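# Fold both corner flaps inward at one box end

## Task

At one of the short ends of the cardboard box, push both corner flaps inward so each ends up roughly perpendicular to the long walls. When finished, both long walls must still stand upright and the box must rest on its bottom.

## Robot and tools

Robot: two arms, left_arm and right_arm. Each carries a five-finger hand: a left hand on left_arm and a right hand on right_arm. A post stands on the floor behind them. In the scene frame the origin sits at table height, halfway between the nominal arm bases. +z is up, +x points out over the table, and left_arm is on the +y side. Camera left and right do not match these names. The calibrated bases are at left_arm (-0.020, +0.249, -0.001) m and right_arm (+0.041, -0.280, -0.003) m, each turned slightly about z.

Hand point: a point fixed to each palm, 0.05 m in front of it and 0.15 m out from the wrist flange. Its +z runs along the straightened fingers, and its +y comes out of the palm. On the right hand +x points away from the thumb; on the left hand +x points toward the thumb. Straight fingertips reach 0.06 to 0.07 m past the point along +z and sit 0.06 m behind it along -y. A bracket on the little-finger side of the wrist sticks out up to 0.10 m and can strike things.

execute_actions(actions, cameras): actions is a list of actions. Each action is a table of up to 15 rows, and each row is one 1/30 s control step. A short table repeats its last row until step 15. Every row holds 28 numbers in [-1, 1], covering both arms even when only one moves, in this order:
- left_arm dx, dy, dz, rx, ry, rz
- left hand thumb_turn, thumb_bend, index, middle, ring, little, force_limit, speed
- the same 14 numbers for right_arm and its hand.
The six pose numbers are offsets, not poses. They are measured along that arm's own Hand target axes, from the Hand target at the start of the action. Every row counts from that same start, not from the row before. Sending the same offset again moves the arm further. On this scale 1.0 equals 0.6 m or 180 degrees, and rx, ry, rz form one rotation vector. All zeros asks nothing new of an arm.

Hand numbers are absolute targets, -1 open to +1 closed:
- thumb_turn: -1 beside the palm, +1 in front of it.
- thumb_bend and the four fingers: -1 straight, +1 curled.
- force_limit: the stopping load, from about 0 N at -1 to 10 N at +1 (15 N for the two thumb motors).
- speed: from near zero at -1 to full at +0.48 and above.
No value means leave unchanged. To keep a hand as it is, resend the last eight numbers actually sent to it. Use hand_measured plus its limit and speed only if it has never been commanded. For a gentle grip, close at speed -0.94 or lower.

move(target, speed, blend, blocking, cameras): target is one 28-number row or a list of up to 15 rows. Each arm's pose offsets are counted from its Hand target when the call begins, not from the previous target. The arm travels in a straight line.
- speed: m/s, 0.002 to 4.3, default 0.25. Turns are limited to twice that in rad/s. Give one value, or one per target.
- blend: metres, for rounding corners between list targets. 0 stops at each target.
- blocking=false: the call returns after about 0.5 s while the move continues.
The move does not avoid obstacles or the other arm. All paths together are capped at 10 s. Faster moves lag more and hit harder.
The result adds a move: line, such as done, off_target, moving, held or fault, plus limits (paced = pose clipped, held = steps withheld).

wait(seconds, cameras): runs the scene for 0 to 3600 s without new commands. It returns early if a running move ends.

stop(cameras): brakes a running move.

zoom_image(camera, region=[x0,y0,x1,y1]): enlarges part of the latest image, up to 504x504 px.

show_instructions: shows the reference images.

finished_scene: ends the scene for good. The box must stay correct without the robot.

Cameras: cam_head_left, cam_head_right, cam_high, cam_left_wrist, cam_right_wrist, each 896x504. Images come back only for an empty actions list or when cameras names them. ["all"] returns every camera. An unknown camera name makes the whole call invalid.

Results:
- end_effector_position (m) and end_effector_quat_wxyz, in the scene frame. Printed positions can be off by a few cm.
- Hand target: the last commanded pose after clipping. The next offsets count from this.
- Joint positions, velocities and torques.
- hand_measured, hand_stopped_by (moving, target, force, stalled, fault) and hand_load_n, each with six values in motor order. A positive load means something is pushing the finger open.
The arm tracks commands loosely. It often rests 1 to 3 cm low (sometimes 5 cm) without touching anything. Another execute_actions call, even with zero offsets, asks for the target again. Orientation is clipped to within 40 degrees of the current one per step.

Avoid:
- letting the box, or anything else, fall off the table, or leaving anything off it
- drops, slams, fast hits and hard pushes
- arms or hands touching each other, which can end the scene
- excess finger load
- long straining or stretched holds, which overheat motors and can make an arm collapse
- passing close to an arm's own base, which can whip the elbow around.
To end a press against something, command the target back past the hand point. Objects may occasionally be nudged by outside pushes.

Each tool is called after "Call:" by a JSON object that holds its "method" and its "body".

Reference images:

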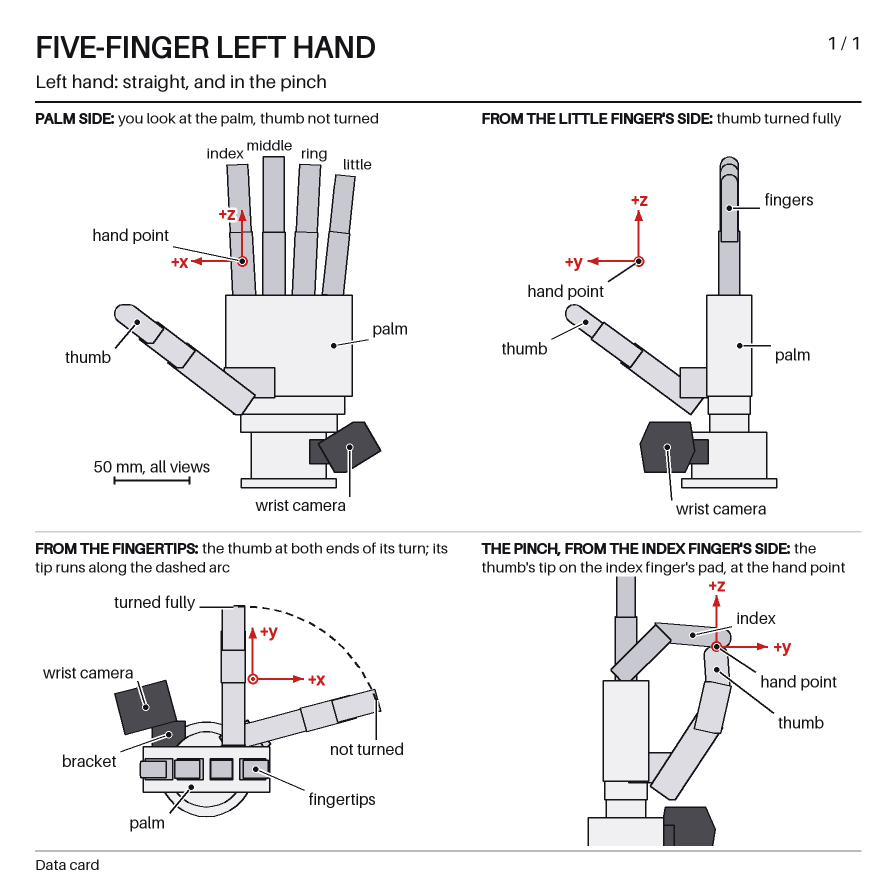

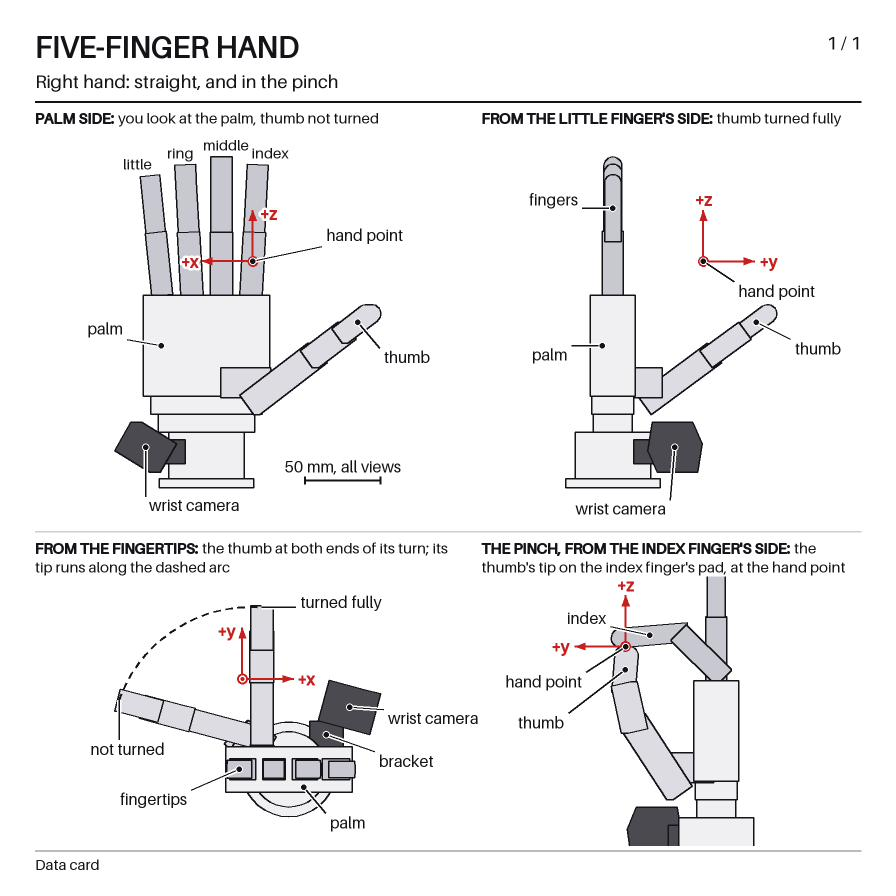

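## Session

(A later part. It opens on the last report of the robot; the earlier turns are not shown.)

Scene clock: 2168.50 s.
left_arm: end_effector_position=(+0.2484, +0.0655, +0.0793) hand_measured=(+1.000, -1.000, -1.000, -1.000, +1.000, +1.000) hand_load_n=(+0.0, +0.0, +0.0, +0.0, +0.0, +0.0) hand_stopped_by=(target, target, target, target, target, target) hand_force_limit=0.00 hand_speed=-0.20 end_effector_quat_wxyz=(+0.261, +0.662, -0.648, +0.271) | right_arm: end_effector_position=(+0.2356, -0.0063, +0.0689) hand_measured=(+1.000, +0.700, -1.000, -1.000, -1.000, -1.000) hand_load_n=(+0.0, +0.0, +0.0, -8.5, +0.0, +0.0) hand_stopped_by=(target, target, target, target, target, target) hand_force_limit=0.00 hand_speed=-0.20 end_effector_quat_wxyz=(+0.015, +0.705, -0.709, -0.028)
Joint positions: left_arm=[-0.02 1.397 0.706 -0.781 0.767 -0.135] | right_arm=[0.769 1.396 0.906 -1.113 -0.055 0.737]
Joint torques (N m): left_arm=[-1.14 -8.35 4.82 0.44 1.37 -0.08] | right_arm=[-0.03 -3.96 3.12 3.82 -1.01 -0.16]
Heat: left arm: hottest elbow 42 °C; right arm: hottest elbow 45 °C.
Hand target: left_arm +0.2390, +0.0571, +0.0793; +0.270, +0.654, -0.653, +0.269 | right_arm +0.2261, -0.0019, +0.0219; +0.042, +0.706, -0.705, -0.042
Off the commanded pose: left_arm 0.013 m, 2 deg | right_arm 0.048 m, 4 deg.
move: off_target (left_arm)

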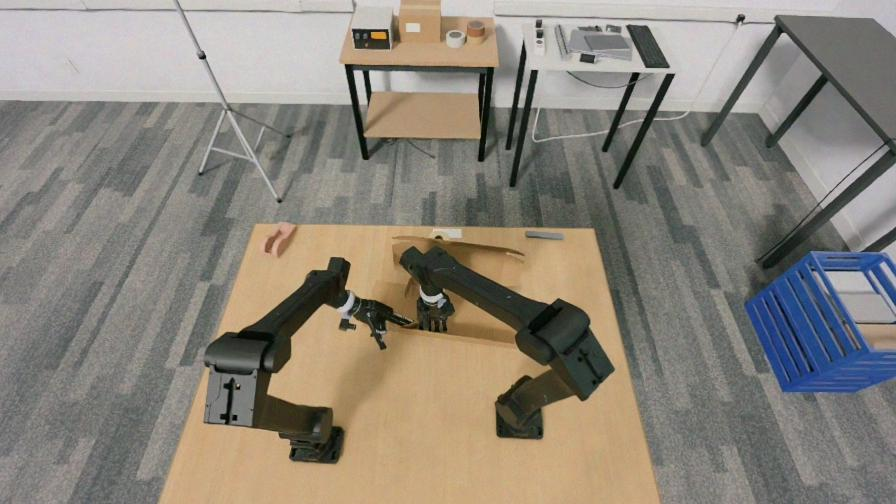

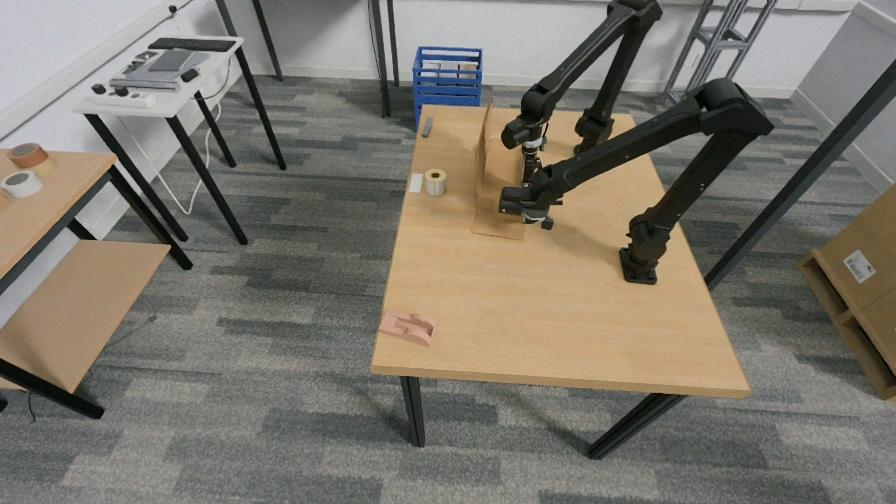

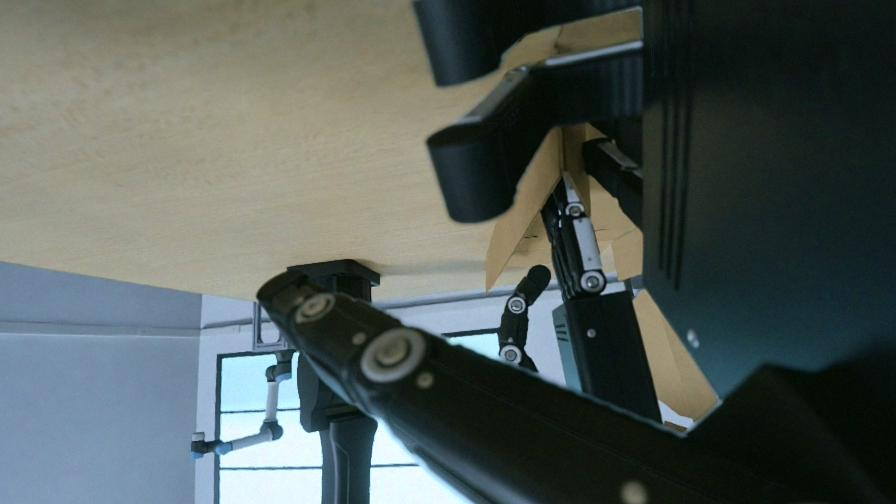

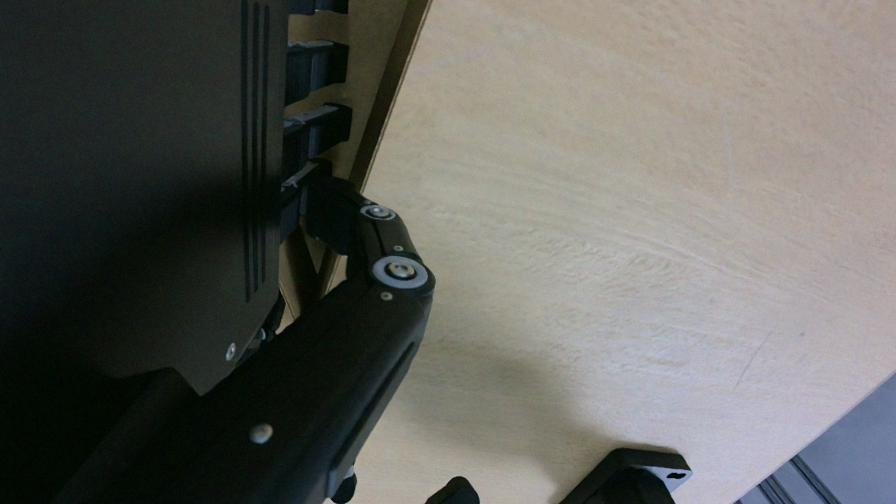

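Call:
{"method": "move", "body": {"target": [[0.0024,0.0283,0.0024,0,0,0, 1,-1,-1,-1,1,1,0,-0.2, 0,0,0,0,0,0, 1,0.7,-1,-1,-1,-1,0,-0.2],[0.0024,0.0567,0.0024,0,0,0, 1,-1,-1,-1,1,1,0,-0.2, 0,0,0,0,0,0, 1,0.7,-1,-1,-1,-1,0,-0.2]], "speed": 0.04, "blend": [0.003,0], "cameras": ["cam_head_left","cam_high","cam_left_wrist","cam_right_wrist"]}}

Call:
{"method": "zoom_image", "body": {"camera": "cam_head_left", "region": [370, 260, 490, 365]}}

Call:
{"method": "zoom_image", "body": {"camera": "cam_left_wrist", "region": [400, 0, 650, 320]}}

Scene clock: 2200.10 s.
left_arm: end_effector_position=(+0.2262, +0.0665, +0.0778) hand_measured=(+1.000, -1.000, -1.000, -1.000, +1.000, +1.000) hand_load_n=(+0.0, -0.5, +0.0, +0.5, +0.0, +0.0) hand_stopped_by=(target, target, target, target, target, target) hand_force_limit=0.00 hand_speed=-0.20 end_effector_quat_wxyz=(+0.244, +0.662, -0.651, +0.279) | right_arm: end_effector_position=(+0.2328, -0.0035, +0.0699) hand_measured=(+1.000, +0.700, -1.000, -0.998, -1.000, -1.000) hand_load_n=(+0.0, +0.0, +0.0, -12.5, +0.0, +0.0) hand_stopped_by=(target, target, target, target, target, target) hand_force_limit=0.00 hand_speed=-0.20 end_effector_quat_wxyz=(+0.014, +0.704, -0.709, -0.039)
Joint positions: left_arm=[-0.028 1.309 0.63 -0.747 0.748 -0.154] | right_arm=[0.769 1.396 0.904 -1.111 -0.076 0.737]
Joint torques (N m): left_arm=[-1.73 -7.59 4.1 -0.35 2.08 -0.14] | right_arm=[0.38 -3.78 3.3 3.63 -0.23 -0.14]
Heat: left arm: hottest elbow 42 °C; right arm: hottest elbow 44 °C.
Hand target: left_arm +0.2050, +0.0550, +0.0795; +0.270, +0.654, -0.654, +0.269 | right_arm +0.2261, -0.0019, +0.0219; +0.042, +0.706, -0.705, -0.042
Off the commanded pose: left_arm 0.024 m, 3 deg | right_arm 0.048 m, 3 deg.
move: off_target (left_arm)

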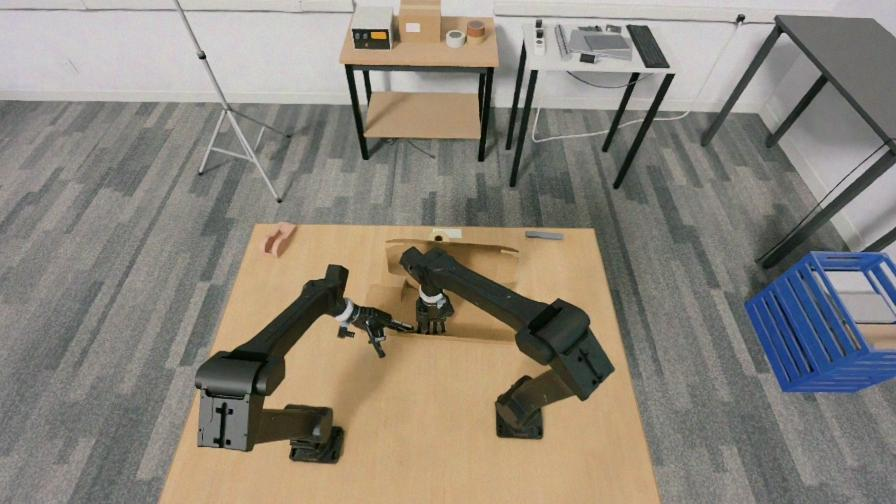

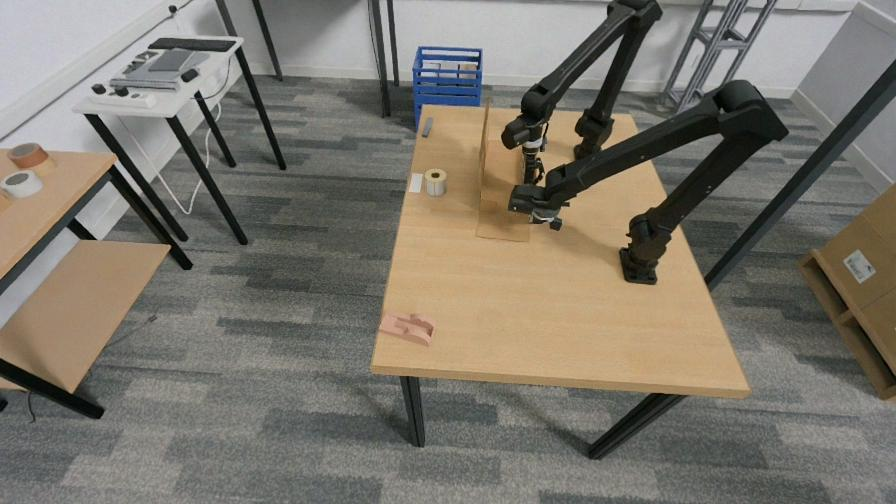

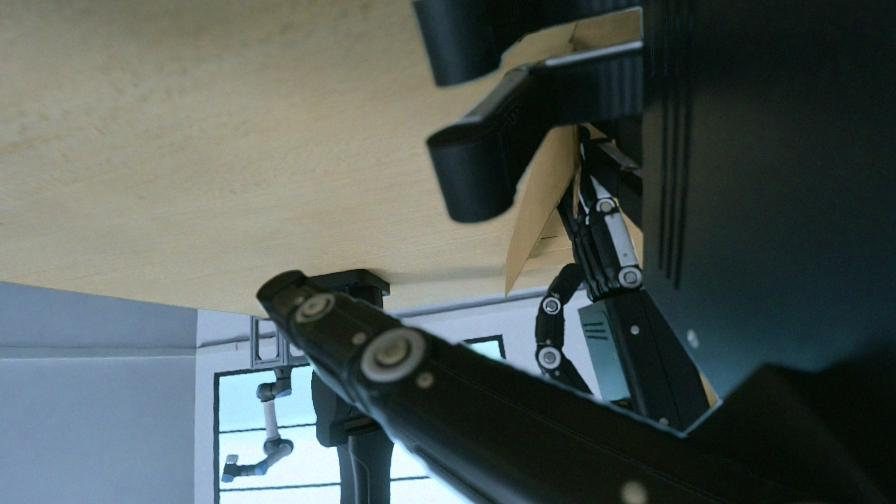

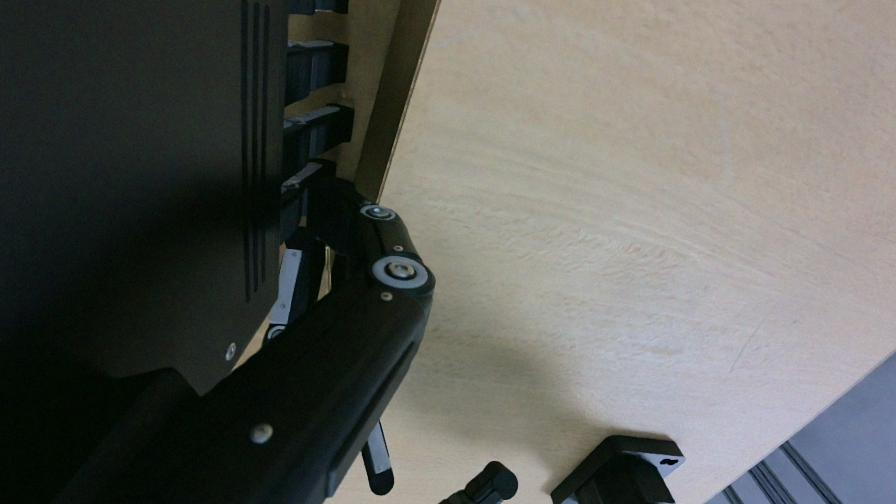

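Scaled by 4.200.

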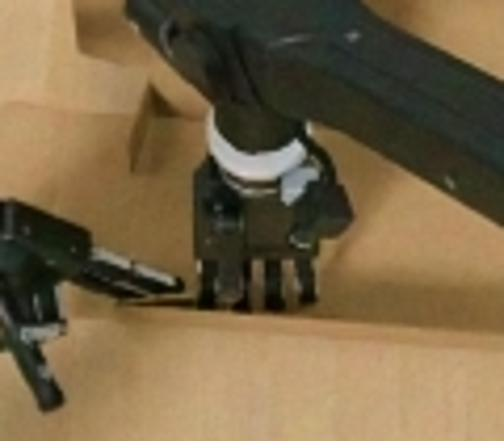

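Scaled by 1.575.

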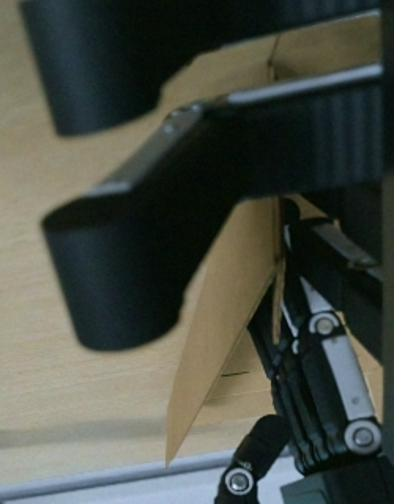

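Call:
{"method": "move", "body": {"target": [[-0.0212,-0.0683,-0.0212,0,0,0, 1,-1,-1,-1,1,1,0,-0.2, 0,0,0,0,0,0, 1,0.7,-1,-1,-1,-1,0,-0.2],[-0.053,-0.095,-0.053,0,0,0, 1,-1,-1,-1,1,1,0,-0.2, 0,0,0,0,0,0, 1,0.7,-1,-1,-1,-1,0,-0.2],[-0.1296,-0.0667,-0.1296,0,0,0, 1,-1,-1,-1,1,1,0,-0.2, 0,0,0,0,0,0, 1,0.7,-1,-1,-1,-1,0,-0.2]], "speed": [0.05,0.05,0.1], "blend": [0.006,0.006,0], "cameras": ["cam_head_left","cam_head_right","cam_high","cam_left_wrist"]}}

Call:
{"method": "zoom_image", "body": {"camera": "cam_head_left", "region": [370, 260, 490, 365]}}

Call:
{"method": "zoom_image", "body": {"camera": "cam_high", "region": [460, 140, 600, 280]}}

Scene clock: 2224.40 s.
left_arm: end_effector_position=(+0.2349, +0.1597, +0.0766) hand_measured=(+1.000, -1.000, -1.000, -1.000, +1.000, +1.000) hand_load_n=(+0.0, +0.0, +0.0, +0.0, +0.0, +0.0) hand_stopped_by=(target, target, target, target, target, target) hand_force_limit=0.00 hand_speed=-0.20 end_effector_quat_wxyz=(+0.274, +0.655, -0.652, +0.268) | right_arm: end_effector_position=(+0.2328, -0.0035, +0.0699) hand_measured=(+1.000, +0.700, -1.000, -0.998, -1.000, -1.000) hand_load_n=(+0.0, +0.0, +0.0, -12.5, +0.0, +0.0) hand_stopped_by=(target, target, target, target, target, target) hand_force_limit=0.00 hand_speed=-0.20 end_effector_quat_wxyz=(+0.014, +0.704, -0.709, -0.039)
Joint positions: left_arm=[0.273 1.47 0.757 -1.083 0.76 0.306] | right_arm=[0.769 1.396 0.904 -1.111 -0.076 0.737]
Joint torques (N m): left_arm=[1.14 -6.89 7.38 -0.58 0.66 0.01] | right_arm=[0.15 -3.84 3.21 3.6 -0.24 -0.12]
Heat: left arm: hottest wrist yaw 43 °C; right arm: hottest elbow 44 °C.
Hand target: left_arm +0.2450, +0.1649, +0.0797; +0.270, +0.654, -0.654, +0.269 | right_arm +0.2261, -0.0019, +0.0219; +0.042, +0.706, -0.705, -0.042
Off the commanded pose: left_arm 0.012 m, 1 deg | right_arm 0.049 m, 3 deg.
move: off_target (left_arm)

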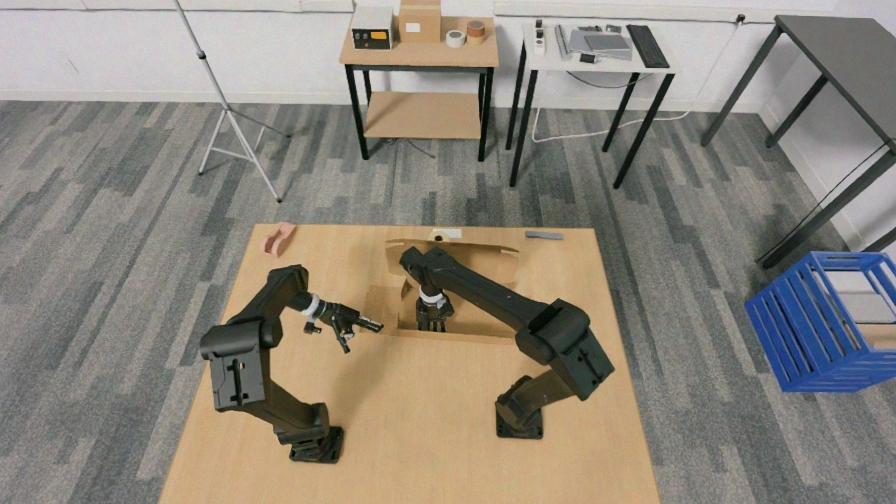

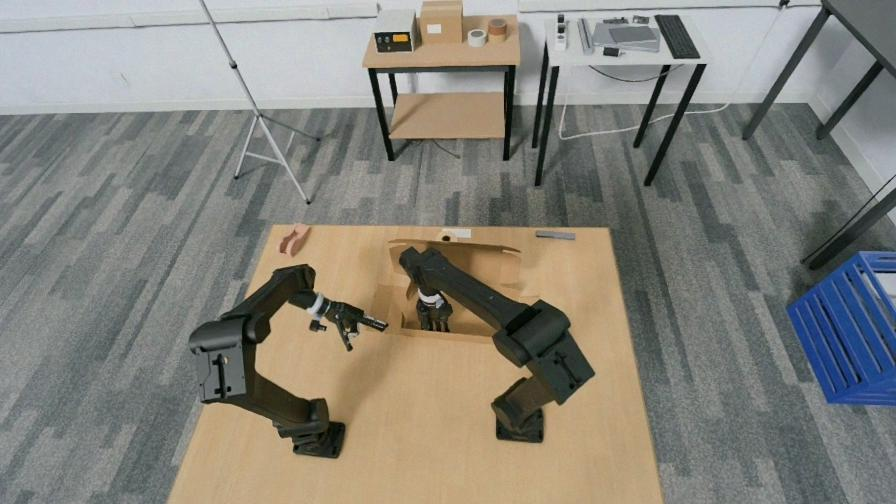

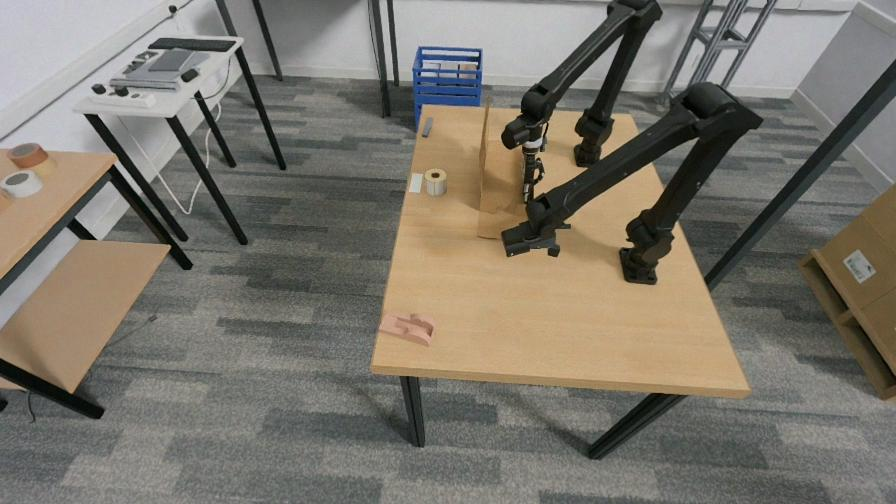

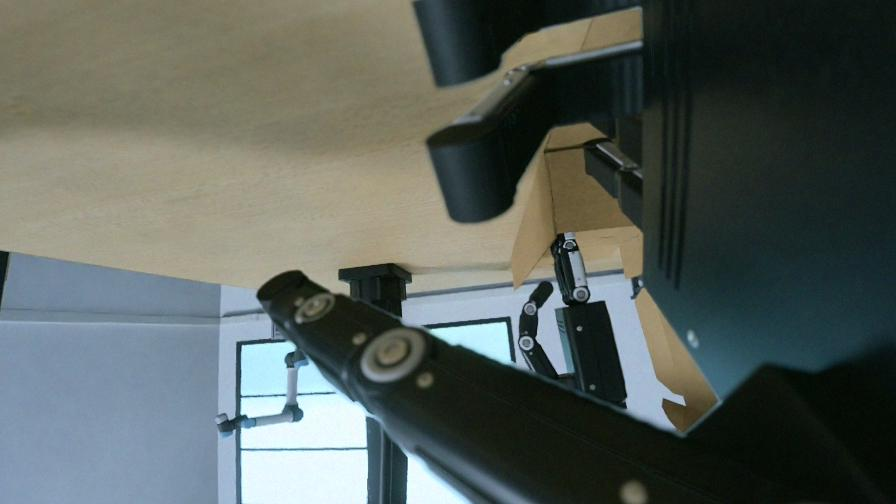

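Scaled by 4.200.

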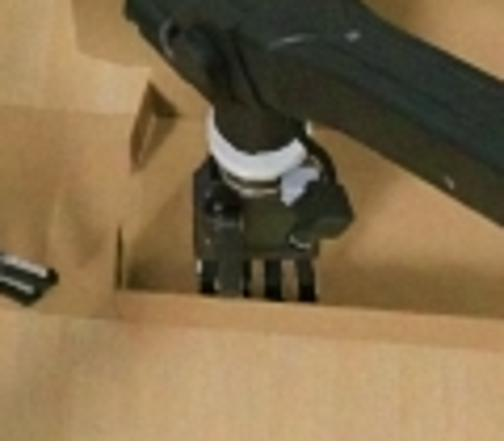

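Scaled by 3.600.

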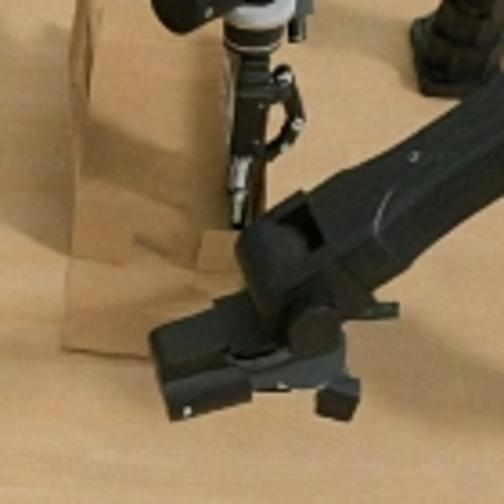

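Call:
{"method": "move", "body": {"target": [[0,0,0,0,0,0, 1,-1,-1,-1,1,1,0,-0.2, 0,0,-0.084,0,0,0, 1,0.7,-1,-1,-1,-1,0,-0.2],[0.0412,0.075,-0.2415,0,0,0, 1,-1,-1,-1,1,1,0,-0.2, 0,0.034,-0.3653,0,0,0, 1,0.7,-1,-1,-1,-1,0,-0.2],[0.0412,0.075,-0.2415,0,0,0, 1,-1,-1,-1,1,1,0,-0.2, 0.25,0.1763,-0.3482,0,0,0, 1,0.7,-1,-1,-1,-1,0,-0.2]], "speed": [0.05,0.12,0.2], "cameras": ["all"]}}

Call:
{"method": "zoom_image", "body": {"camera": "cam_head_left", "region": [350, 225, 550, 365]}}

Call:
{"method": "zoom_image", "body": {"camera": "cam_high", "region": [460, 80, 600, 260]}}

Call:
{"method": "zoom_image", "body": {"camera": "cam_head_left", "region": [370, 260, 450, 350]}}

Scene clock: 2254.37 s.
left_arm: end_effector_position=(+0.1940, +0.2427, +0.1905) hand_measured=(+1.000, -1.000, -1.000, -1.000, +1.000, +1.000) hand_load_n=(+0.0, +0.0, +0.0, +0.0, +0.0, +0.0) hand_stopped_by=(target, target, target, target, target, target) hand_force_limit=0.00 hand_speed=-0.20 end_effector_quat_wxyz=(+0.282, +0.656, -0.648, +0.266) | right_arm: end_effector_position=(+0.1494, -0.1480, +0.2416) hand_measured=(+1.000, +0.700, -1.000, -1.000, -1.000, -1.000) hand_load_n=(+0.0, +0.0, +0.0, +0.0, +0.0, +0.0) hand_stopped_by=(target, target, target, target, target, target) hand_force_limit=0.00 hand_speed=-0.20 end_effector_quat_wxyz=(-0.030, +0.714, -0.699, -0.031)
Joint positions: left_arm=[0.563 1.33 0.941 -1.661 0.662 0.666] | right_arm=[0.506 0.809 0.961 -1.686 -0.079 0.449]
Joint torques (N m): left_arm=[1.38 -7.65 8.7 -1.29 0.46 0.05] | right_arm=[-1.67 -3.43 7.49 0.14 -0.11 -0.22]
Heat: left arm: hottest elbow 44 °C; right arm: hottest elbow 44 °C.
Hand target: left_arm +0.2003, +0.2496, +0.1999; +0.270, +0.654, -0.654, +0.269 | right_arm +0.1462, -0.1522, +0.2418; +0.042, +0.706, -0.705, -0.042
Off the commanded pose: left_arm 0.013 m, 2 deg | right_arm 0.005 m, 8 deg.
joint sent to its limit (left arm) — joint 4 (wrist pitch), lower limit. The joint targets still meet the commanded pose.
joint sent to its limit (right arm) — joint 4 (wrist pitch), lower limit. The joint targets are off in orientation, not in position.
move: off_target (left_arm, right_arm)

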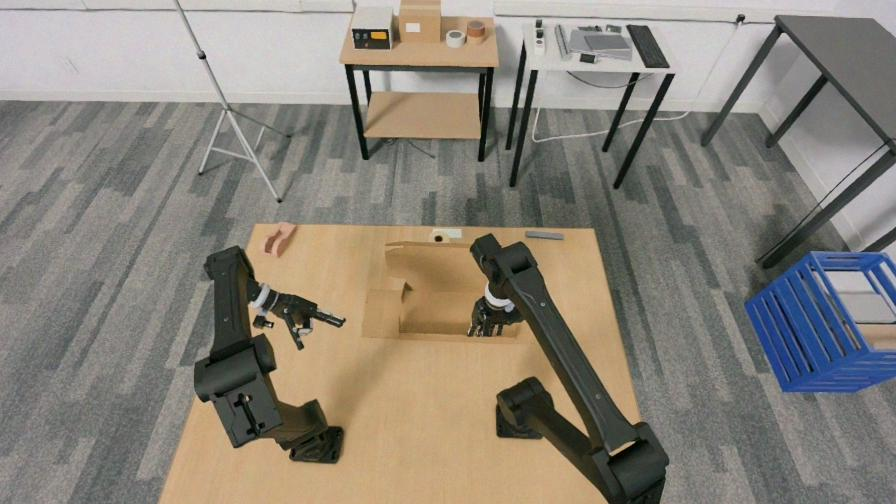

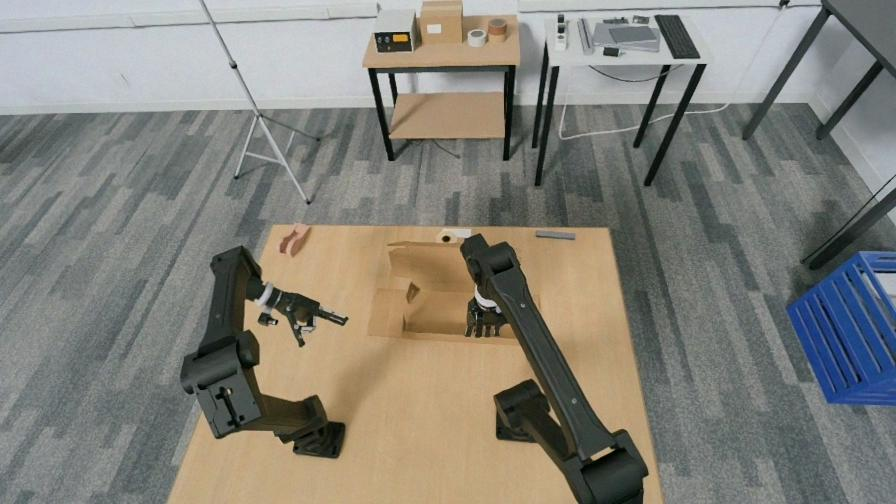

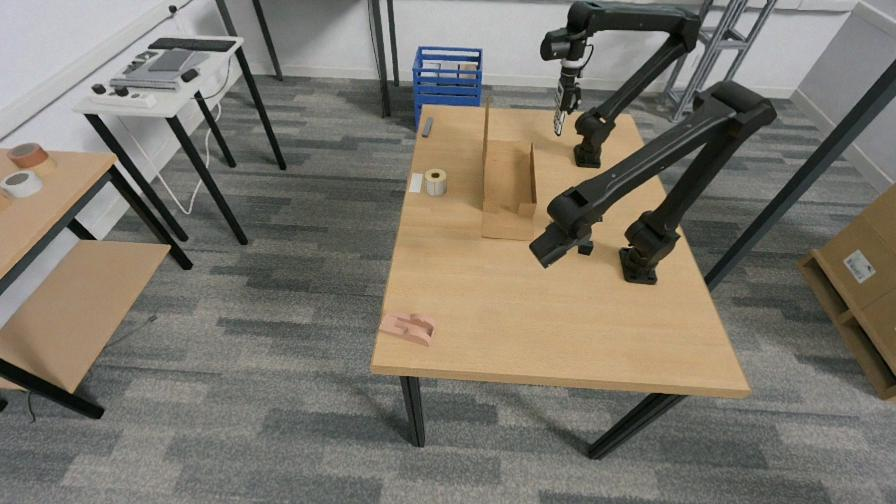

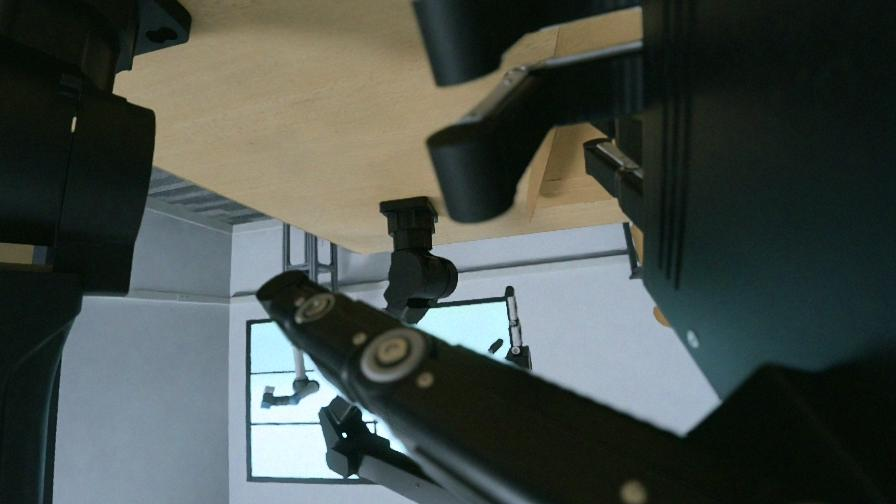

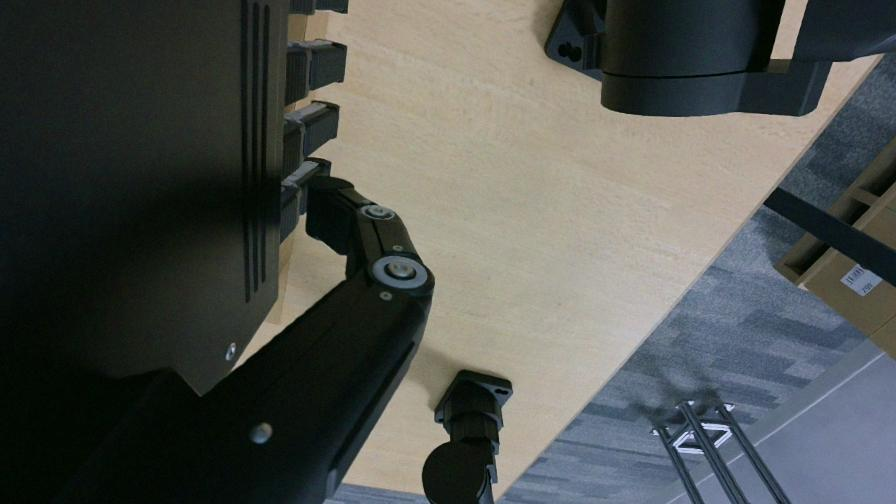

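Scaled by 2.520.

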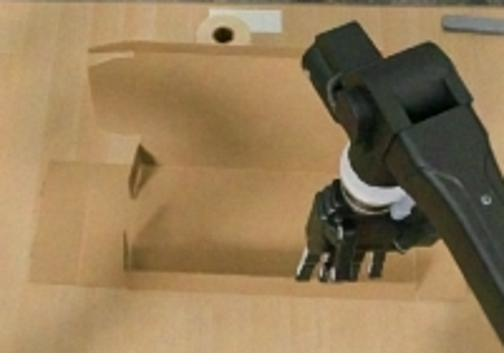

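Scaled by 2.800.

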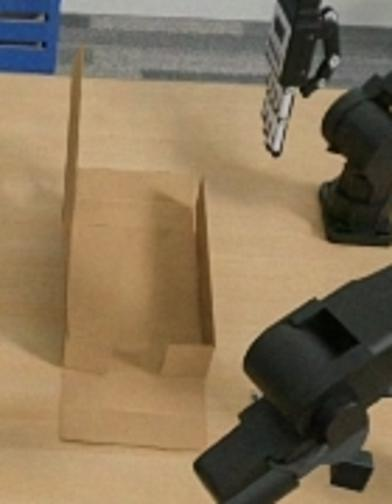

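Scaled by 5.600.

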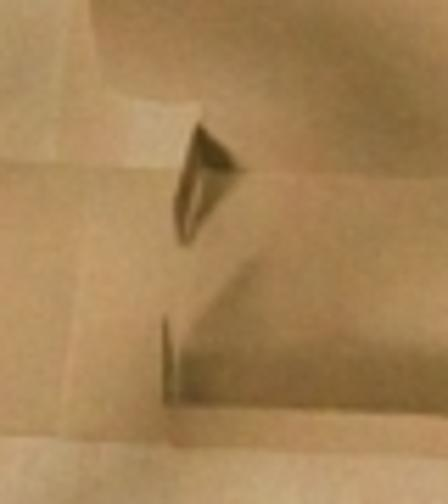

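Call:
{"method": "zoom_image", "body": {"camera": "cam_high", "region": [475, 180, 545, 250]}}

Call:
{"method": "zoom_image", "body": {"camera": "cam_head_left", "region": [385, 270, 435, 345]}}

Call:
{"method": "zoom_image", "body": {"camera": "cam_head_right", "region": [390, 270, 440, 345]}}

Scaled by 7.200.

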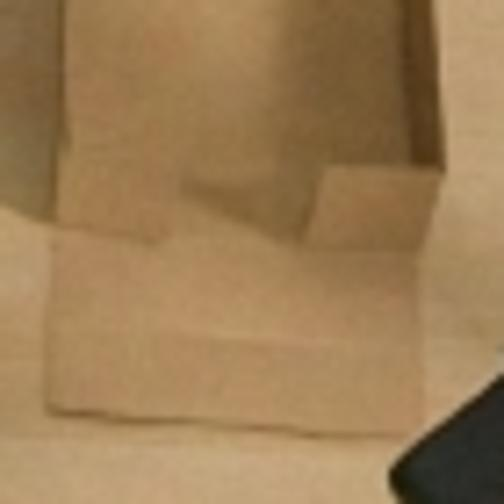

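Scaled by 6.720.

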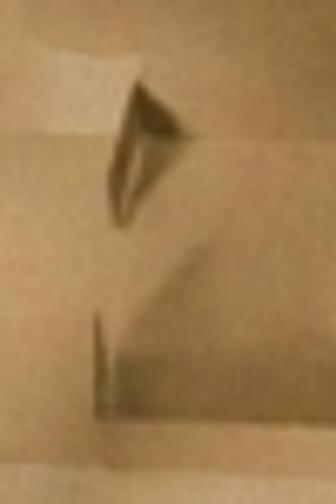

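Scaled by 6.720.

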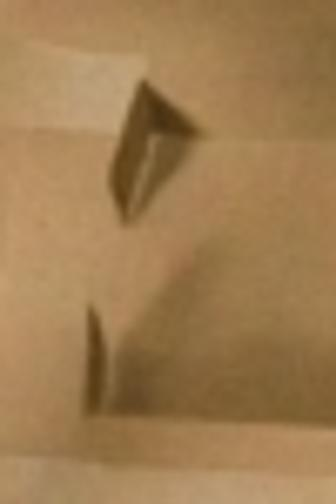

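Call:
{"method": "move", "body": {"target": [[0,-0.05,0,-0.0694,0.1056,-0.51, 1,-1,-1,1,1,1,0,-0.2, -0.1033,-0.2095,0.0115,0.1494,0,0, 1,0.7,-1,-1,-1,-1,0,-0.2],[-0.0353,-0.3,0.1297,-0.0694,0.1056,-0.51, 1,-1,-1,1,1,1,0,-0.2, -0.1912,-0.309,0.1675,0.1494,0,0, 1,0.7,-1,-1,-1,-1,0,-0.2],[-0.0353,-0.3,0.1297,-0.0694,0.1056,-0.51, 1,-1,-1,1,1,1,0,-0.2, -0.1912,-0.3307,0.3463,0.1494,0,0, 1,0.7,-1,-1,-1,-1,0,-0.2]], "speed": [0.3,0.2,0.07], "cameras": ["all"]}}

Call:
{"method": "zoom_image", "body": {"camera": "cam_head_left", "region": [350, 225, 550, 365]}}

Call:
{"method": "zoom_image", "body": {"camera": "cam_right_wrist", "region": [200, 0, 700, 500]}}

Scene clock: 2433.70 s.
left_arm: end_effector_position=(+0.3697, +0.2084, +0.1300) hand_measured=(+1.000, -1.000, -1.000, +1.000, +1.000, +1.000) hand_load_n=(+0.0, +0.0, +0.0, +0.0, +0.0, +0.0) hand_stopped_by=(target, target, target, target, target, target) hand_force_limit=0.00 hand_speed=-0.20 end_effector_quat_wxyz=(+0.538, +0.842, +0.042, +0.017) | right_arm: end_effector_position=(+0.3305, -0.0328, +0.0409) hand_measured=(+1.000, +0.700, -1.000, -1.000, -1.000, -1.000) hand_load_n=(+0.0, +0.0, +0.0, +0.0, -0.5, +0.0) hand_stopped_by=(target, target, target, target, target, target) hand_force_limit=0.00 hand_speed=-0.20 end_effector_quat_wxyz=(-0.153, +0.691, -0.694, +0.130)
Joint positions: left_arm=[0.487 1.744 0.944 -1.412 1.019 -0.87] | right_arm=[0.701 1.31 0.761 -0.679 0.218 0.629]
Joint torques (N m): left_arm=[0.32 -10.17 6.11 -0.34 1.01 -0.13] | right_arm=[-0.32 -5.19 5.33 1.55 0.07 -0.08]
Heat: left arm: hottest elbow 48 °C; right arm: hottest elbow 50 °C.
Hand target: left_arm +0.3801, +0.2098, +0.1296; +0.535, +0.844, +0.037, +0.023 | right_arm +0.3184, -0.0371, +0.0120; -0.124, +0.697, -0.696, +0.123
Off the commanded pose: left_arm 0.011 m, 1 deg | right_arm 0.032 m, 4 deg.
move: off_target (left_arm, right_arm)

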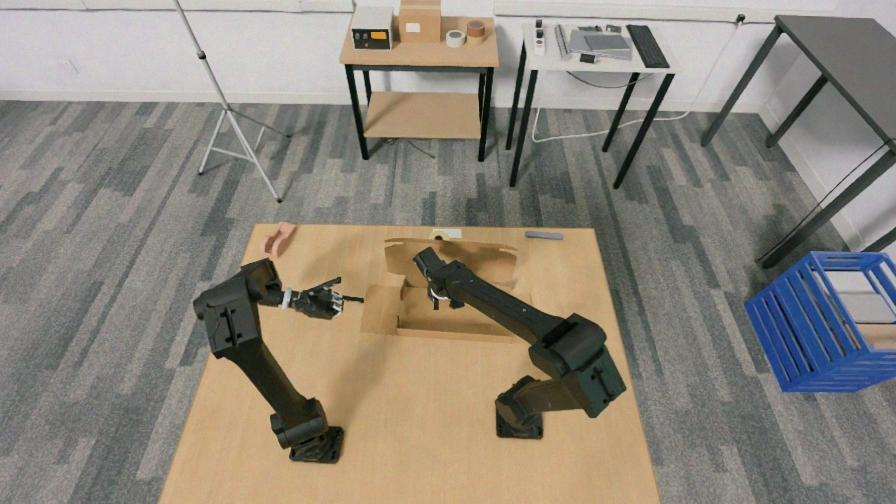

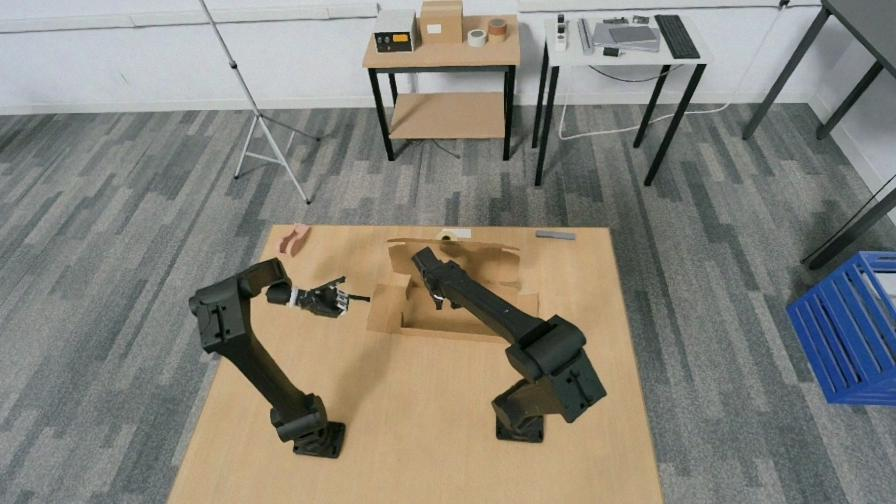

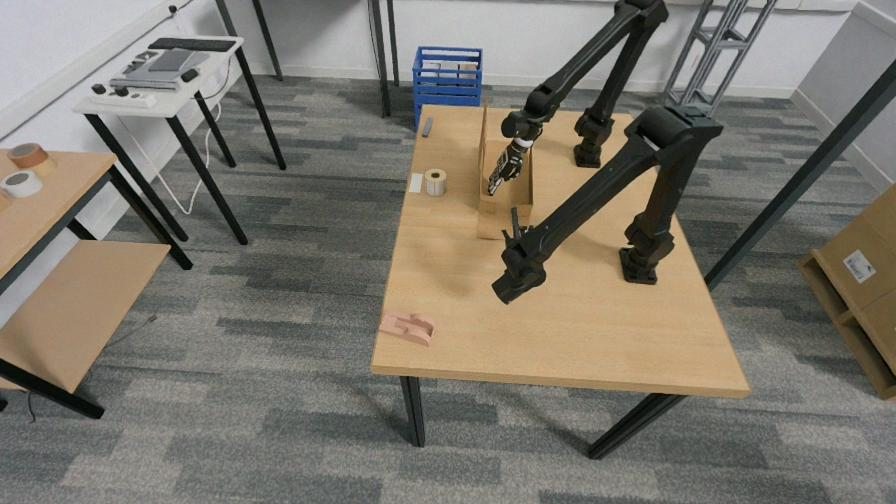

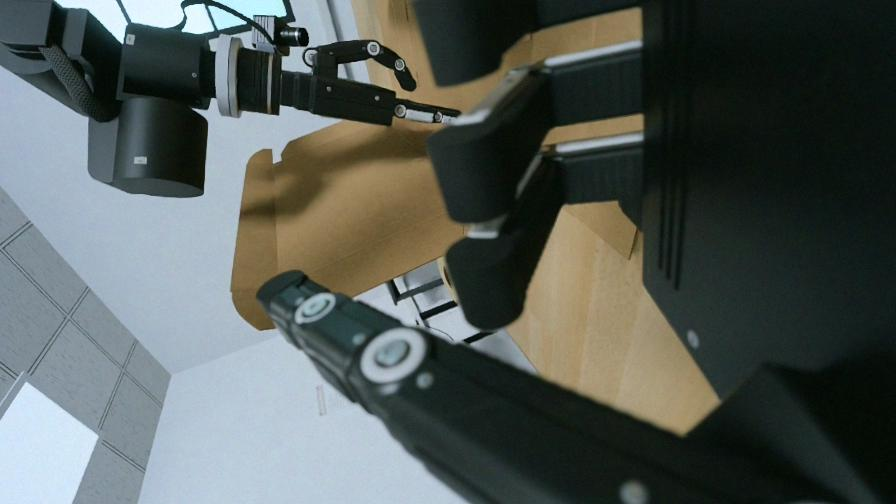

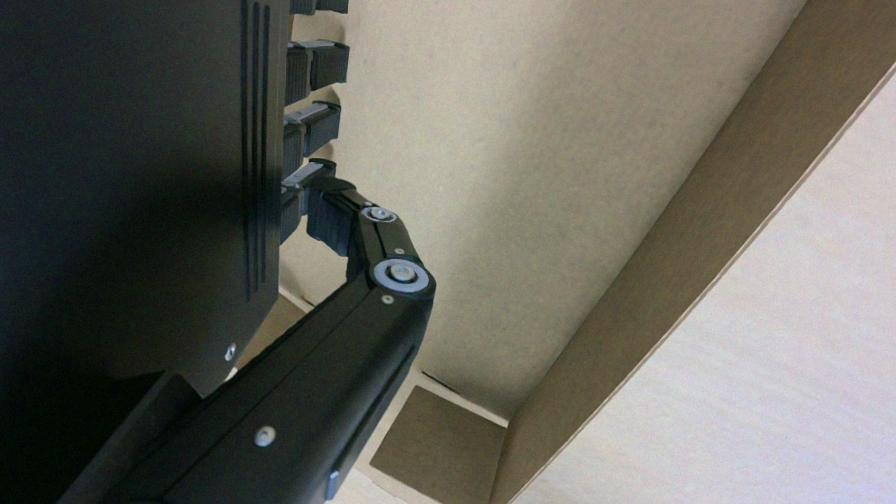

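Scaled by 2.520.

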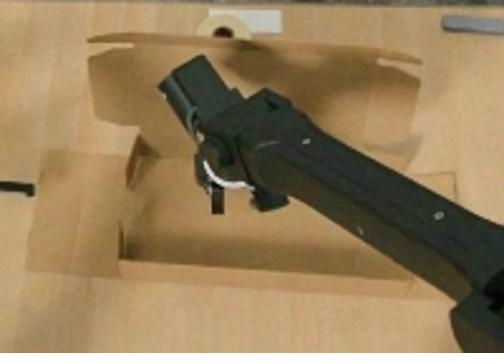

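Scaled by 1.008.

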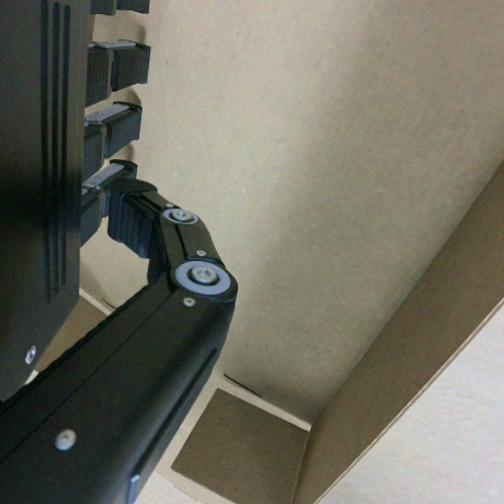

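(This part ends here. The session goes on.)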